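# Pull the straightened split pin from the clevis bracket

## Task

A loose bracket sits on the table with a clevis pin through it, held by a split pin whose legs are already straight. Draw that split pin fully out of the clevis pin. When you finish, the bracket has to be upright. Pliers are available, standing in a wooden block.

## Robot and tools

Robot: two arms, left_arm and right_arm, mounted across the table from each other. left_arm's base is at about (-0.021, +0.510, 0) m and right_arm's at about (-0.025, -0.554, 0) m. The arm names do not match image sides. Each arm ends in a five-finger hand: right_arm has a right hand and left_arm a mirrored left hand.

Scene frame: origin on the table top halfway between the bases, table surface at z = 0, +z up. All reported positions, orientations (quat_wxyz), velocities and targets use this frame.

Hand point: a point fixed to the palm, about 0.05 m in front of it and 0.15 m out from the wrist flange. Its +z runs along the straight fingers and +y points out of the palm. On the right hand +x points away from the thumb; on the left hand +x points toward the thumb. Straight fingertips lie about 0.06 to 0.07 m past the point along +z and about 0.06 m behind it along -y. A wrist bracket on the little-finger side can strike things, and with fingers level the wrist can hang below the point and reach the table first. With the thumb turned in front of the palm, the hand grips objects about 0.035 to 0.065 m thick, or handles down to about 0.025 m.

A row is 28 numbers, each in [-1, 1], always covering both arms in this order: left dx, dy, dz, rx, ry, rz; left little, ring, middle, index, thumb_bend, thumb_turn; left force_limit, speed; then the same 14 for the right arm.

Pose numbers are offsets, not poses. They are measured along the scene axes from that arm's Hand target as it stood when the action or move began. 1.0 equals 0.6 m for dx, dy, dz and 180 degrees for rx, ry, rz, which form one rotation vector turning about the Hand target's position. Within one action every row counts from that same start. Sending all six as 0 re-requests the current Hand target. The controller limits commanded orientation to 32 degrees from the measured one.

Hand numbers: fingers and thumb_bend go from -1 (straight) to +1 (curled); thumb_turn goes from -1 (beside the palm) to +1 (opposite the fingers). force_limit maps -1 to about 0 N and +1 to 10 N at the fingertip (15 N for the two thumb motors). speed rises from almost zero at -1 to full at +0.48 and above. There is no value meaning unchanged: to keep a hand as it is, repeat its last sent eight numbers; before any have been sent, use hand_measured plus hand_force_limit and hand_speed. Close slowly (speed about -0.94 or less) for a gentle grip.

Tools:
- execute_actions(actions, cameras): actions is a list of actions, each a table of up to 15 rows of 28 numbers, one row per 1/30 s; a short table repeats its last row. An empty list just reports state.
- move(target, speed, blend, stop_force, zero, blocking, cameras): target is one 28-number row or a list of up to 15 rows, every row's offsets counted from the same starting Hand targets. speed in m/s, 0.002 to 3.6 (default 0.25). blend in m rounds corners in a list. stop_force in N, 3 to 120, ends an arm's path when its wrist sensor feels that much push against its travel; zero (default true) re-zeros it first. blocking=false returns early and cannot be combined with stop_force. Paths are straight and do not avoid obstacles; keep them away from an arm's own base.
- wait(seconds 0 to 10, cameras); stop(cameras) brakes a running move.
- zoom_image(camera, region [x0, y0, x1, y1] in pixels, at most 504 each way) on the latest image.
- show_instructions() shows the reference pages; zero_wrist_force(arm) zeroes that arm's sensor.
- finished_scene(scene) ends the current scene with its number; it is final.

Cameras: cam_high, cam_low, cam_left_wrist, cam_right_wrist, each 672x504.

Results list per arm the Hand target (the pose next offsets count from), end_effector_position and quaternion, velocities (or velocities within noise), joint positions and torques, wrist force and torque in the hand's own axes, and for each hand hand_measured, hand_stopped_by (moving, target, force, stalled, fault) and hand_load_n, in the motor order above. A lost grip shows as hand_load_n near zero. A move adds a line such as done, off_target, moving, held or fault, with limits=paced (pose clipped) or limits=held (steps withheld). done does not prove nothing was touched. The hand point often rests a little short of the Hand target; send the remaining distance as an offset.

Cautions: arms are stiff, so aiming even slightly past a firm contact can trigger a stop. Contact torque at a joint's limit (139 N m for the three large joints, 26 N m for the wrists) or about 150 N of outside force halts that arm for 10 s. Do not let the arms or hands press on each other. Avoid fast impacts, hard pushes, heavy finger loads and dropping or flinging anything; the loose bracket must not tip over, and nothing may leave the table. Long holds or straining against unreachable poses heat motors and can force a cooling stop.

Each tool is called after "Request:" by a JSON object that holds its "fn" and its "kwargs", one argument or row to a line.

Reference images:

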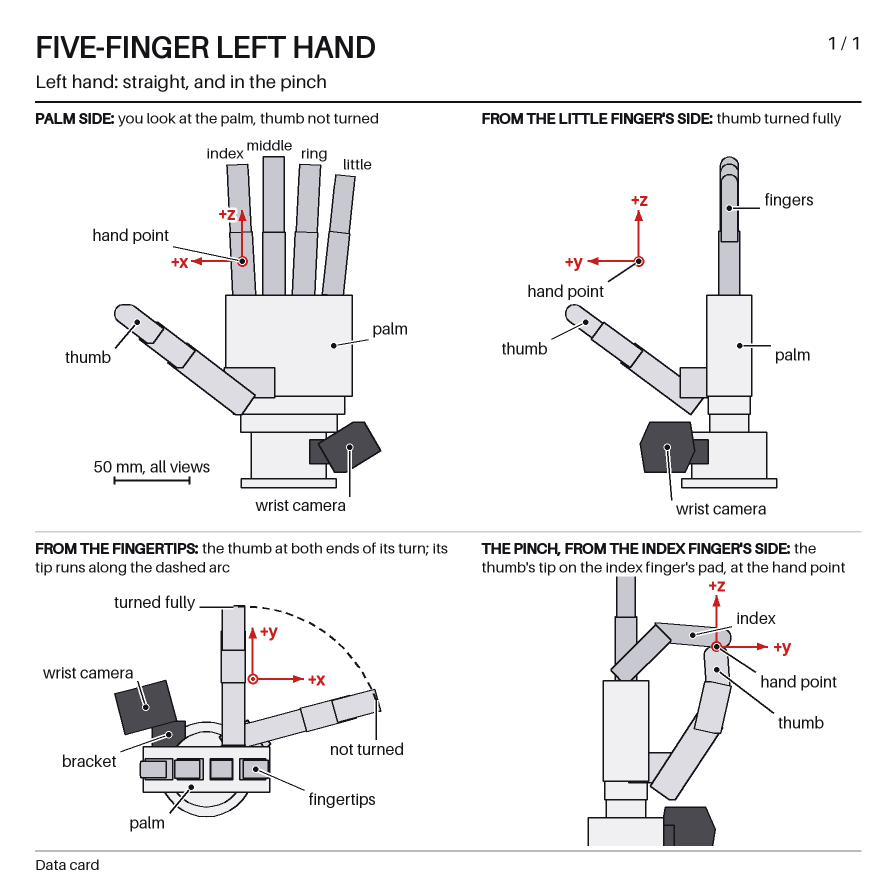

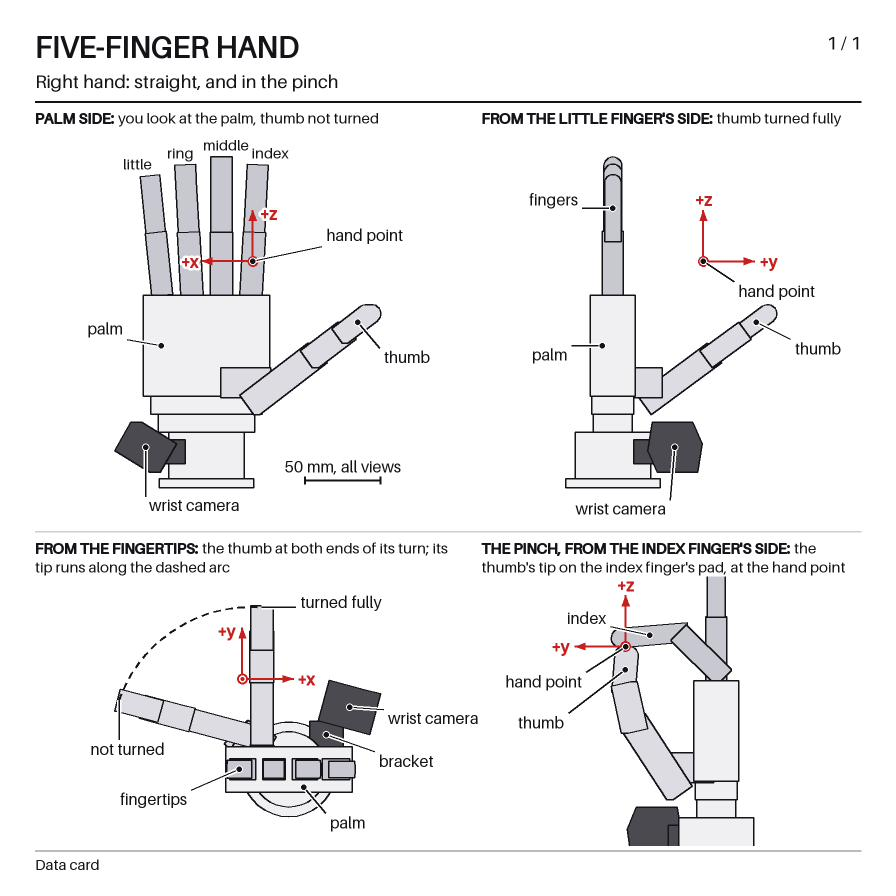

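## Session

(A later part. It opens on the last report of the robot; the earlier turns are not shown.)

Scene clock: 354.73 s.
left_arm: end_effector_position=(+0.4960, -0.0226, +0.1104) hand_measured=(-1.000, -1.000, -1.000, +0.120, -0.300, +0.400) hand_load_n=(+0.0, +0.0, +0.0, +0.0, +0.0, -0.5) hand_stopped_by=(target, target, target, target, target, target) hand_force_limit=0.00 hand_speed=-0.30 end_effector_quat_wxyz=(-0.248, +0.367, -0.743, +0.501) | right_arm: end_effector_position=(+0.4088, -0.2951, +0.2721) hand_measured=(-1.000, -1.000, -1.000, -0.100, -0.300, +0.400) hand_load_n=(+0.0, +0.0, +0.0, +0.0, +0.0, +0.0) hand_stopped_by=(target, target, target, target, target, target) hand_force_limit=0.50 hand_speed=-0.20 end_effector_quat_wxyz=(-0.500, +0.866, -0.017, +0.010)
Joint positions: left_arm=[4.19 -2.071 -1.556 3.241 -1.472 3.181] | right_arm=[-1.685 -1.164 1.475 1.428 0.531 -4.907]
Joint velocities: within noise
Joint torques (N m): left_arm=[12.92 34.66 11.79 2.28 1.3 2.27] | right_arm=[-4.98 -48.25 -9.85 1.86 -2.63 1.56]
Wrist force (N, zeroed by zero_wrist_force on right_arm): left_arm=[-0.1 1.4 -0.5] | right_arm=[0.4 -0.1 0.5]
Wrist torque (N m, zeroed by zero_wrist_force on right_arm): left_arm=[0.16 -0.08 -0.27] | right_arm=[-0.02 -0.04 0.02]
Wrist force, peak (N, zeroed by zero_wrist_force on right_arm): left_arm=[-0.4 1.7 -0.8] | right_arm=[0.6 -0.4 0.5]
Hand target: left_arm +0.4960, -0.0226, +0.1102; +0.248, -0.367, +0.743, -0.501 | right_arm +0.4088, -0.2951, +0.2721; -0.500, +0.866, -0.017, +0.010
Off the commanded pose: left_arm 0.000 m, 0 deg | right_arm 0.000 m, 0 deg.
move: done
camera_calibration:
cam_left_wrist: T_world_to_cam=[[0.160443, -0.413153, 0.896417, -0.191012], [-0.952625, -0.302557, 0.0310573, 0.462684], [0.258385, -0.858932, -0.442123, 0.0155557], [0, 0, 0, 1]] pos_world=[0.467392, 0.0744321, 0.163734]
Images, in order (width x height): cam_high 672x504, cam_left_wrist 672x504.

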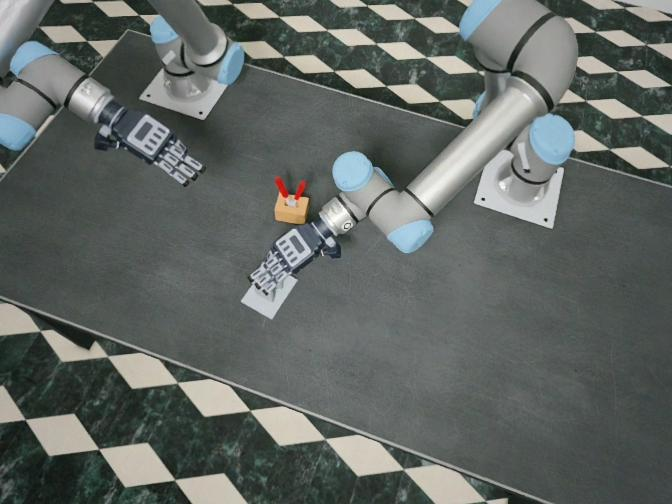

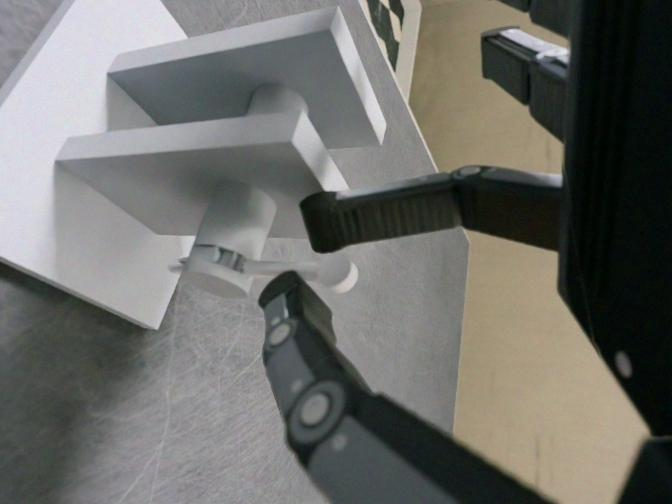

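Request:
{"fn": "move", "kwargs": {
  "target": [
    [0,0,0.0,0,0,0,-1,-1,-1,0.12,-0.22,0.4,0.0,-0.5,0,0,0,0,0,0,-1,-1,-1,-0.1,-0.3,0.4,0.5,-0.2],
    [0,0,0,0,0,0,-1,-1,-1,0.9,-0.22,0.4,1,-0.85,0,0,0,0,0,0,-1,-1,-1,-0.1,-0.3,0.4,0.5,-0.2]
  ],
  "cameras": ["cam_left_wrist"],
  "speed": 0.05
}}

Request:
{"fn": "zoom_image", "kwargs": {
  "camera": "cam_left_wrist",
  "region": [200, 180, 400, 340]
}}

Scene clock: 358.00 s.
left_arm: end_effector_position=(+0.4960, -0.0226, +0.1102) hand_measured=(-1.000, -1.000, -1.000, +0.212, -0.222, +0.400) hand_load_n=(+0.0, +0.0, +0.0, +9.5, +6.5, +1.0) hand_stopped_by=(target, target, target, force, target, target) hand_force_limit=1.00 hand_speed=-0.85 end_effector_quat_wxyz=(-0.248, +0.367, -0.743, +0.501) | right_arm: end_effector_position=(+0.4088, -0.2951, +0.2721) hand_measured=(-1.000, -1.000, -1.000, -0.100, -0.300, +0.400) hand_load_n=(+0.0, +0.0, +0.0, +0.5, +0.0, +0.0) hand_stopped_by=(target, target, target, target, target, target) hand_force_limit=0.50 hand_speed=-0.20 end_effector_quat_wxyz=(-0.500, +0.866, -0.017, +0.010)
Joint positions: left_arm=[4.19 -2.072 -1.556 3.242 -1.472 3.181] | right_arm=[-1.685 -1.164 1.475 1.428 0.531 -4.907]
Joint velocities: within noise
Joint torques (N m): left_arm=[11.68 41.39 17.69 1.77 1.05 1.94] | right_arm=[-3.94 -47.72 -9.52 2.01 -2.65 1.47]
Wrist force (N, zeroed by zero_wrist_force on right_arm): left_arm=[-0.1 5.3 2.3] | right_arm=[0.4 -0.1 0.4]
Wrist torque (N m, zeroed by zero_wrist_force on right_arm): left_arm=[0.15 -0.10 -0.23] | right_arm=[0.00 -0.03 0.02]
Wrist force, peak (N, zeroed by zero_wrist_force on right_arm): left_arm=[-0.2 5.4 3.2] | right_arm=[0.6 -0.3 0.6]
Hand target: left_arm +0.4960, -0.0226, +0.1102; +0.248, -0.367, +0.743, -0.501 | right_arm +0.4088, -0.2951, +0.2721; -0.500, +0.866, -0.017, +0.010
Off the commanded pose: left_arm 0.000 m, 0 deg | right_arm 0.000 m, 0 deg.
move: done
camera_calibration:
cam_left_wrist: T_world_to_cam=[[0.160478, -0.413265, 0.896359, -0.190831], [-0.952617, -0.302586, 0.0310431, 0.46269], [0.258396, -0.858868, -0.442241, 0.0154763], [0, 0, 0, 1]] pos_world=[0.467392, 0.0744317, 0.163534]
Images, in order (width x height): cam_left_wrist 672x504.

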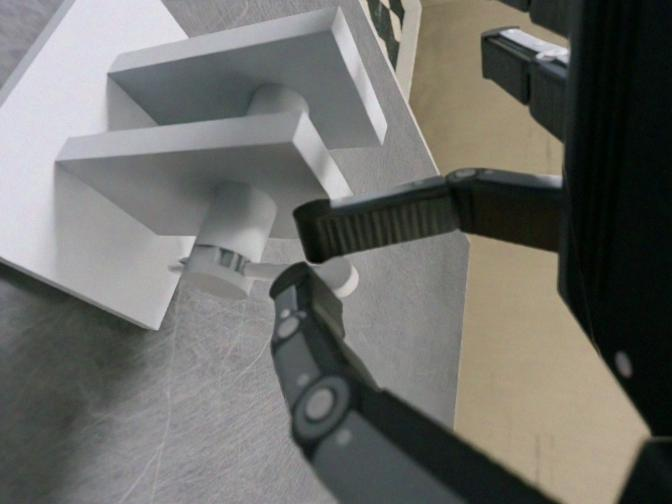

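Scaled by 2.520 from the camera's 672x504 image, which has a finer 960x720 frame.

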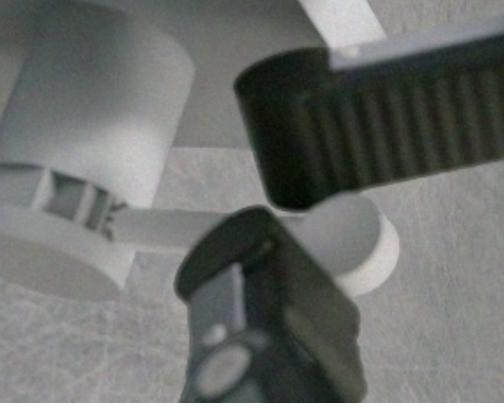

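Request:
{"fn": "move", "kwargs": {
  "target": [0,0,0.01,0,0,0,-1,-1,-1,0.9,-0.22,0.4,1,-0.85,0,0,0,0,0,0,-1,-1,-1,-0.1,-0.3,0.4,0.5,-0.2],
  "cameras": ["cam_left_wrist"],
  "speed": 0.01
}}

Request:
{"fn": "zoom_image", "kwargs": {
  "camera": "cam_left_wrist",
  "region": [200, 180, 400, 340]
}}

Scene clock: 360.43 s.
left_arm: end_effector_position=(+0.4960, -0.0226, +0.1160) hand_measured=(-1.000, -1.000, -1.000, +0.212, -0.222, +0.400) hand_load_n=(+0.0, +0.0, +0.0, +9.5, +8.5, +1.0) hand_stopped_by=(target, target, target, force, target, target) hand_force_limit=1.00 hand_speed=-0.85 end_effector_quat_wxyz=(-0.248, +0.367, -0.743, +0.501) | right_arm: end_effector_position=(+0.4088, -0.2951, +0.2721) hand_measured=(-1.000, -1.000, -1.000, -0.100, -0.300, +0.400) hand_load_n=(+0.0, +0.0, +0.0, +0.0, +0.0, +0.0) hand_stopped_by=(target, target, target, target, target, target) hand_force_limit=0.50 hand_speed=-0.20 end_effector_quat_wxyz=(-0.500, +0.866, -0.017, +0.010)
Joint positions: left_arm=[4.19 -2.065 -1.549 3.228 -1.472 3.181] | right_arm=[-1.685 -1.164 1.475 1.428 0.531 -4.907]
Joint velocities: within noise
Joint torques (N m): left_arm=[10.85 54.83 29.58 0.1 0.83 -0.63] | right_arm=[-2.73 -47.62 -10.56 2.27 -2.71 1.42]
Wrist force (N, zeroed by zero_wrist_force on right_arm): left_arm=[-0.2 8.9 4.0] | right_arm=[0.3 -0.3 0.5]
Wrist torque (N m, zeroed by zero_wrist_force on right_arm): left_arm=[0.13 -0.11 -0.19] | right_arm=[-0.04 -0.02 0.01]
Wrist force, peak (N, zeroed by zero_wrist_force on right_arm): left_arm=[-0.4 9.2 4.7] | right_arm=[0.7 -0.2 0.4]
Hand target: left_arm +0.4960, -0.0226, +0.1162; +0.248, -0.367, +0.743, -0.501 | right_arm +0.4088, -0.2951, +0.2721; -0.500, +0.866, -0.017, +0.010
Off the commanded pose: left_arm 0.000 m, 0 deg | right_arm 0.000 m, 0 deg.
move: done
camera_calibration:
cam_left_wrist: T_world_to_cam=[[0.160358, -0.41318, 0.896419, -0.196081], [-0.952639, -0.302521, 0.030976, 0.462524], [0.258387, -0.858932, -0.442123, 0.0180753], [0, 0, 0, 1]] pos_world=[0.467391, 0.0744319, 0.169435]
Images, in order (width x height): cam_left_wrist 672x504.

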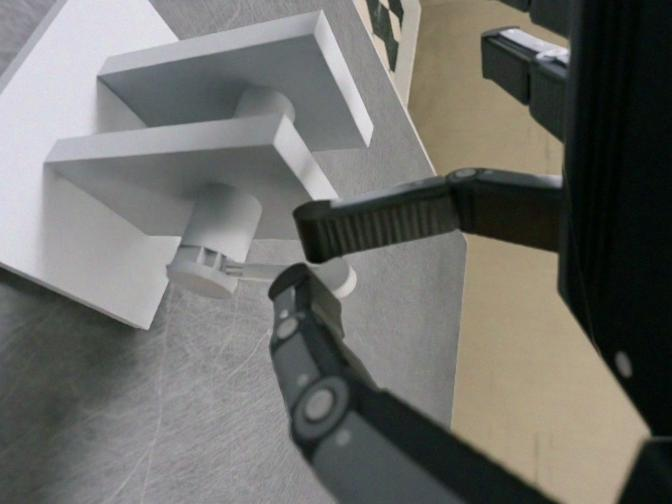

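Scaled by 2.520 from the camera's 672x504 image, which has a finer 960x720 frame.

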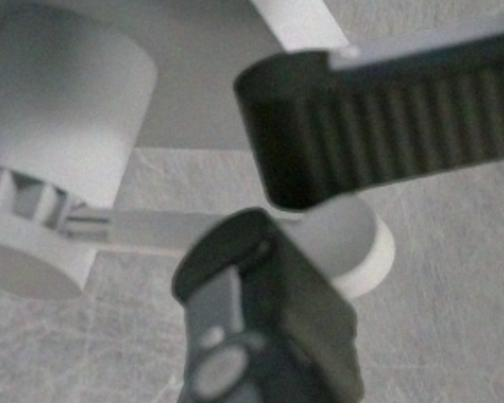

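Request:
{"fn": "move", "kwargs": {
  "target": [0,0,0.02,0,0,0,-1,-1,-1,0.9,-0.22,0.4,1,-0.85,0,0,0,0,0,0,-1,-1,-1,-0.1,-0.3,0.4,0.5,-0.2],
  "cameras": ["cam_left_wrist","cam_low"],
  "speed": 0.01
}}

Request:
{"fn": "zoom_image", "kwargs": {
  "camera": "cam_left_wrist",
  "region": [160, 180, 400, 340]
}}

Scene clock: 363.57 s.
left_arm: end_effector_position=(+0.4960, -0.0226, +0.1280) hand_measured=(-1.000, -1.000, -1.000, +0.212, -0.222, +0.400) hand_load_n=(+0.0, -0.5, +0.0, +8.5, +9.0, +1.5) hand_stopped_by=(target, target, target, force, target, target) hand_force_limit=1.00 hand_speed=-0.85 end_effector_quat_wxyz=(-0.248, +0.367, -0.743, +0.501) | right_arm: end_effector_position=(+0.4088, -0.2951, +0.2721) hand_measured=(-1.000, -1.000, -1.000, -0.100, -0.300, +0.400) hand_load_n=(+0.0, +0.0, +0.0, +0.0, +0.0, -0.5) hand_stopped_by=(target, target, target, target, target, target) hand_force_limit=0.50 hand_speed=-0.20 end_effector_quat_wxyz=(-0.500, +0.866, -0.017, +0.010)
Joint positions: left_arm=[4.19 -2.053 -1.535 3.201 -1.472 3.181] | right_arm=[-1.685 -1.164 1.475 1.428 0.531 -4.907]
Joint velocities: within noise
Joint torques (N m): left_arm=[10.6 54.5 30.18 -0.27 0.97 -1.89] | right_arm=[-1.48 -46.71 -10.64 2.3 -2.51 1.33]
Wrist force (N, zeroed by zero_wrist_force on right_arm): left_arm=[-0.2 8.2 3.0] | right_arm=[0.6 -0.1 0.2]
Wrist torque (N m, zeroed by zero_wrist_force on right_arm): left_arm=[0.13 -0.09 -0.18] | right_arm=[0.01 -0.05 0.03]
Wrist force, peak (N, zeroed by zero_wrist_force on right_arm): left_arm=[-0.5 9.7 4.6] | right_arm=[0.5 -0.2 0.5]
Hand target: left_arm +0.4960, -0.0226, +0.1282; +0.248, -0.367, +0.743, -0.501 | right_arm +0.4088, -0.2951, +0.2721; -0.500, +0.866, -0.017, +0.010
Off the commanded pose: left_arm 0.000 m, 0 deg | right_arm 0.000 m, 0 deg.
move: done
camera_calibration:
cam_left_wrist: T_world_to_cam=[[0.160443, -0.413153, 0.896417, -0.206879], [-0.952625, -0.302557, 0.0310573, 0.462134], [0.258385, -0.858932, -0.442123, 0.0233813], [0, 0, 0, 1]] pos_world=[0.467392, 0.0744321, 0.181434]
Images, in order (width x height): cam_low 672x504, cam_left_wrist 672x504.

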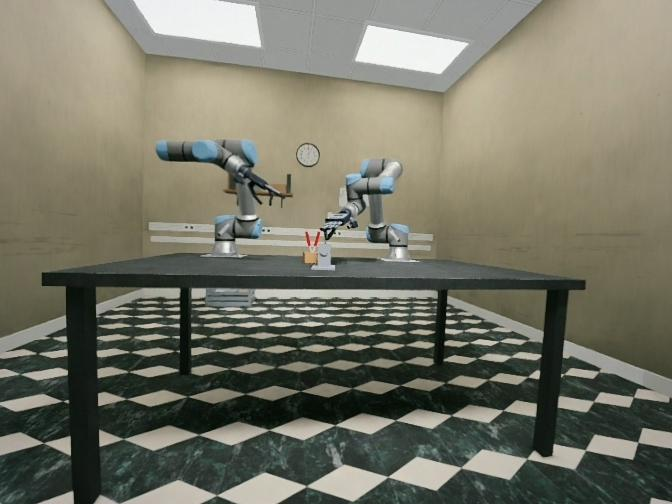

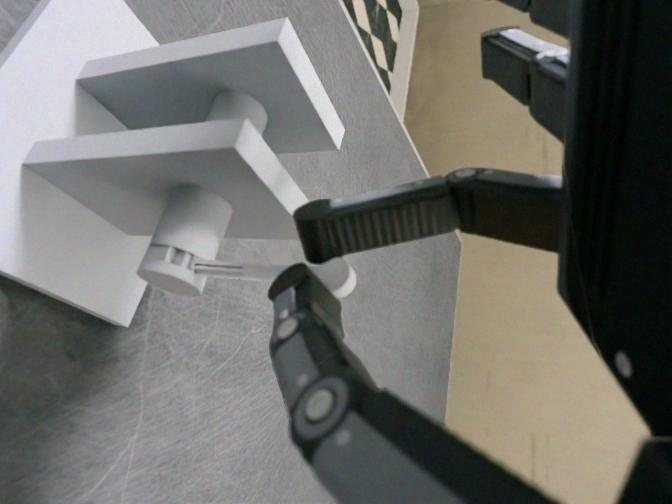

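Scaled by 2.100 from the camera's 672x504 image, which has a finer 960x720 frame.

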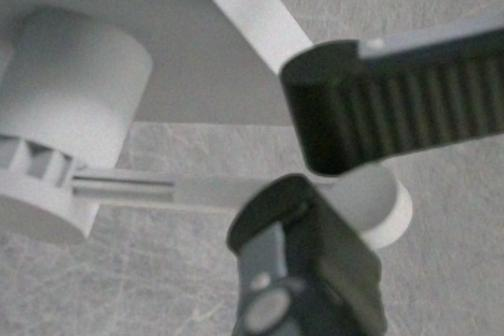

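Request:
{"fn": "move", "kwargs": {
  "target": [0,0,0.06,0,0,0,-1,-1,-1,0.9,-0.22,0.4,1,-0.85,0,0,0,0,0,0,-1,-1,-1,-0.1,-0.3,0.4,0.5,-0.2],
  "cameras": ["cam_left_wrist","cam_low"],
  "speed": 0.012
}}

Request:
{"fn": "zoom_image", "kwargs": {
  "camera": "cam_left_wrist",
  "region": [80, 130, 400, 370]
}}

Scene clock: 368.10 s.
left_arm: end_effector_position=(+0.4960, -0.0226, +0.1641) hand_measured=(-1.000, -1.000, -1.000, +0.212, -0.220, +0.400) hand_load_n=(+0.0, +0.0, +0.0, +0.0, +0.5, +0.0) hand_stopped_by=(target, target, target, force, target, target) hand_force_limit=1.00 hand_speed=-0.85 end_effector_quat_wxyz=(-0.248, +0.367, -0.743, +0.501) | right_arm: end_effector_position=(+0.4088, -0.2951, +0.2721) hand_measured=(-1.000, -1.000, -1.000, -0.100, -0.300, +0.400) hand_load_n=(+0.0, +0.0, +0.0, +0.0, +0.0, +0.0) hand_stopped_by=(target, target, target, target, target, target) hand_force_limit=0.50 hand_speed=-0.20 end_effector_quat_wxyz=(-0.500, +0.866, -0.017, +0.010)
Joint positions: left_arm=[4.19 -2.019 -1.486 3.119 -1.472 3.181] | right_arm=[-1.685 -1.164 1.475 1.428 0.531 -4.907]
Joint velocities: within noise
Joint torques (N m): left_arm=[9.1 48.42 26.4 -1.04 1.13 -1.77] | right_arm=[-0.07 -45.99 -10.97 2.59 -2.55 1.29]
Wrist force (N, zeroed by zero_wrist_force on right_arm): left_arm=[-0.1 1.4 -0.9] | right_arm=[0.2 0.0 0.3]
Wrist torque (N m, zeroed by zero_wrist_force on right_arm): left_arm=[0.20 -0.06 -0.27] | right_arm=[0.02 0.00 0.01]
Wrist force, peak (N, zeroed by zero_wrist_force on right_arm): left_arm=[-0.2 9.1 3.6] | right_arm=[0.5 -0.5 0.5]
Hand target: left_arm +0.4960, -0.0226, +0.1642; +0.248, -0.367, +0.743, -0.501 | right_arm +0.4088, -0.2951, +0.2721; -0.500, +0.866, -0.017, +0.010
Off the commanded pose: left_arm 0.000 m, 0 deg | right_arm 0.000 m, 0 deg.
move: done
camera_calibration:
cam_left_wrist: T_world_to_cam=[[0.160443, -0.413153, 0.896417, -0.23915], [-0.952625, -0.302557, 0.0310573, 0.461016], [0.258385, -0.858932, -0.442123, 0.0392977], [0, 0, 0, 1]] pos_world=[0.467392, 0.0744321, 0.217434]
Images, in order (width x height): cam_low 672x504, cam_left_wrist 672x504.

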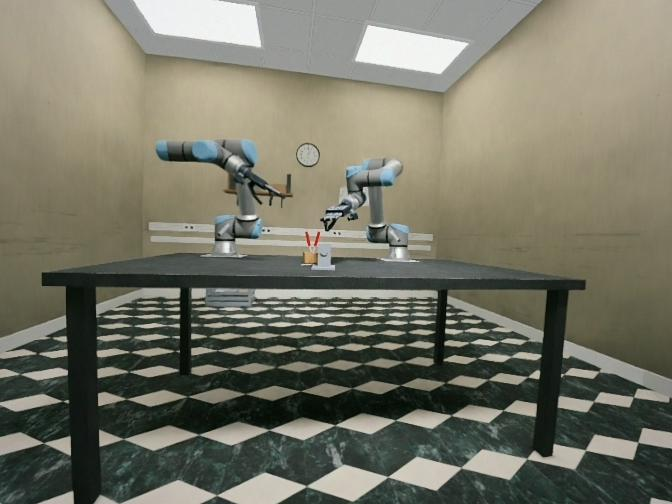

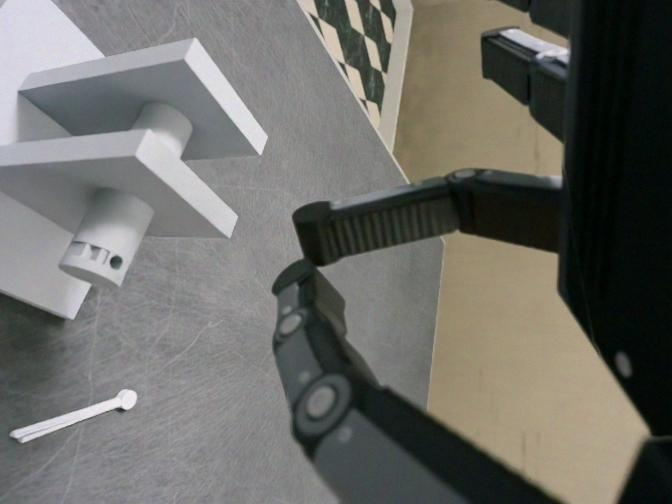

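Scaled by 1.575 from the camera's 672x504 image, which has a finer 960x720 frame.

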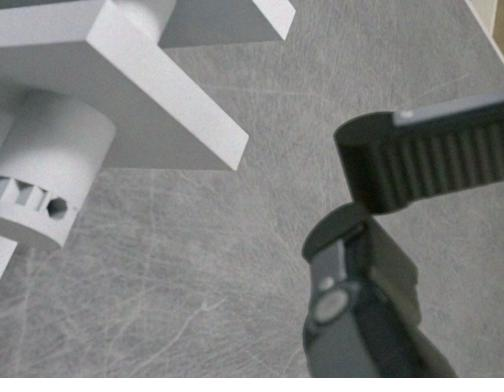

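Request:
{"fn": "finished_scene", "kwargs": {
  "scene": 1
}}

The scene is finished: the task was done.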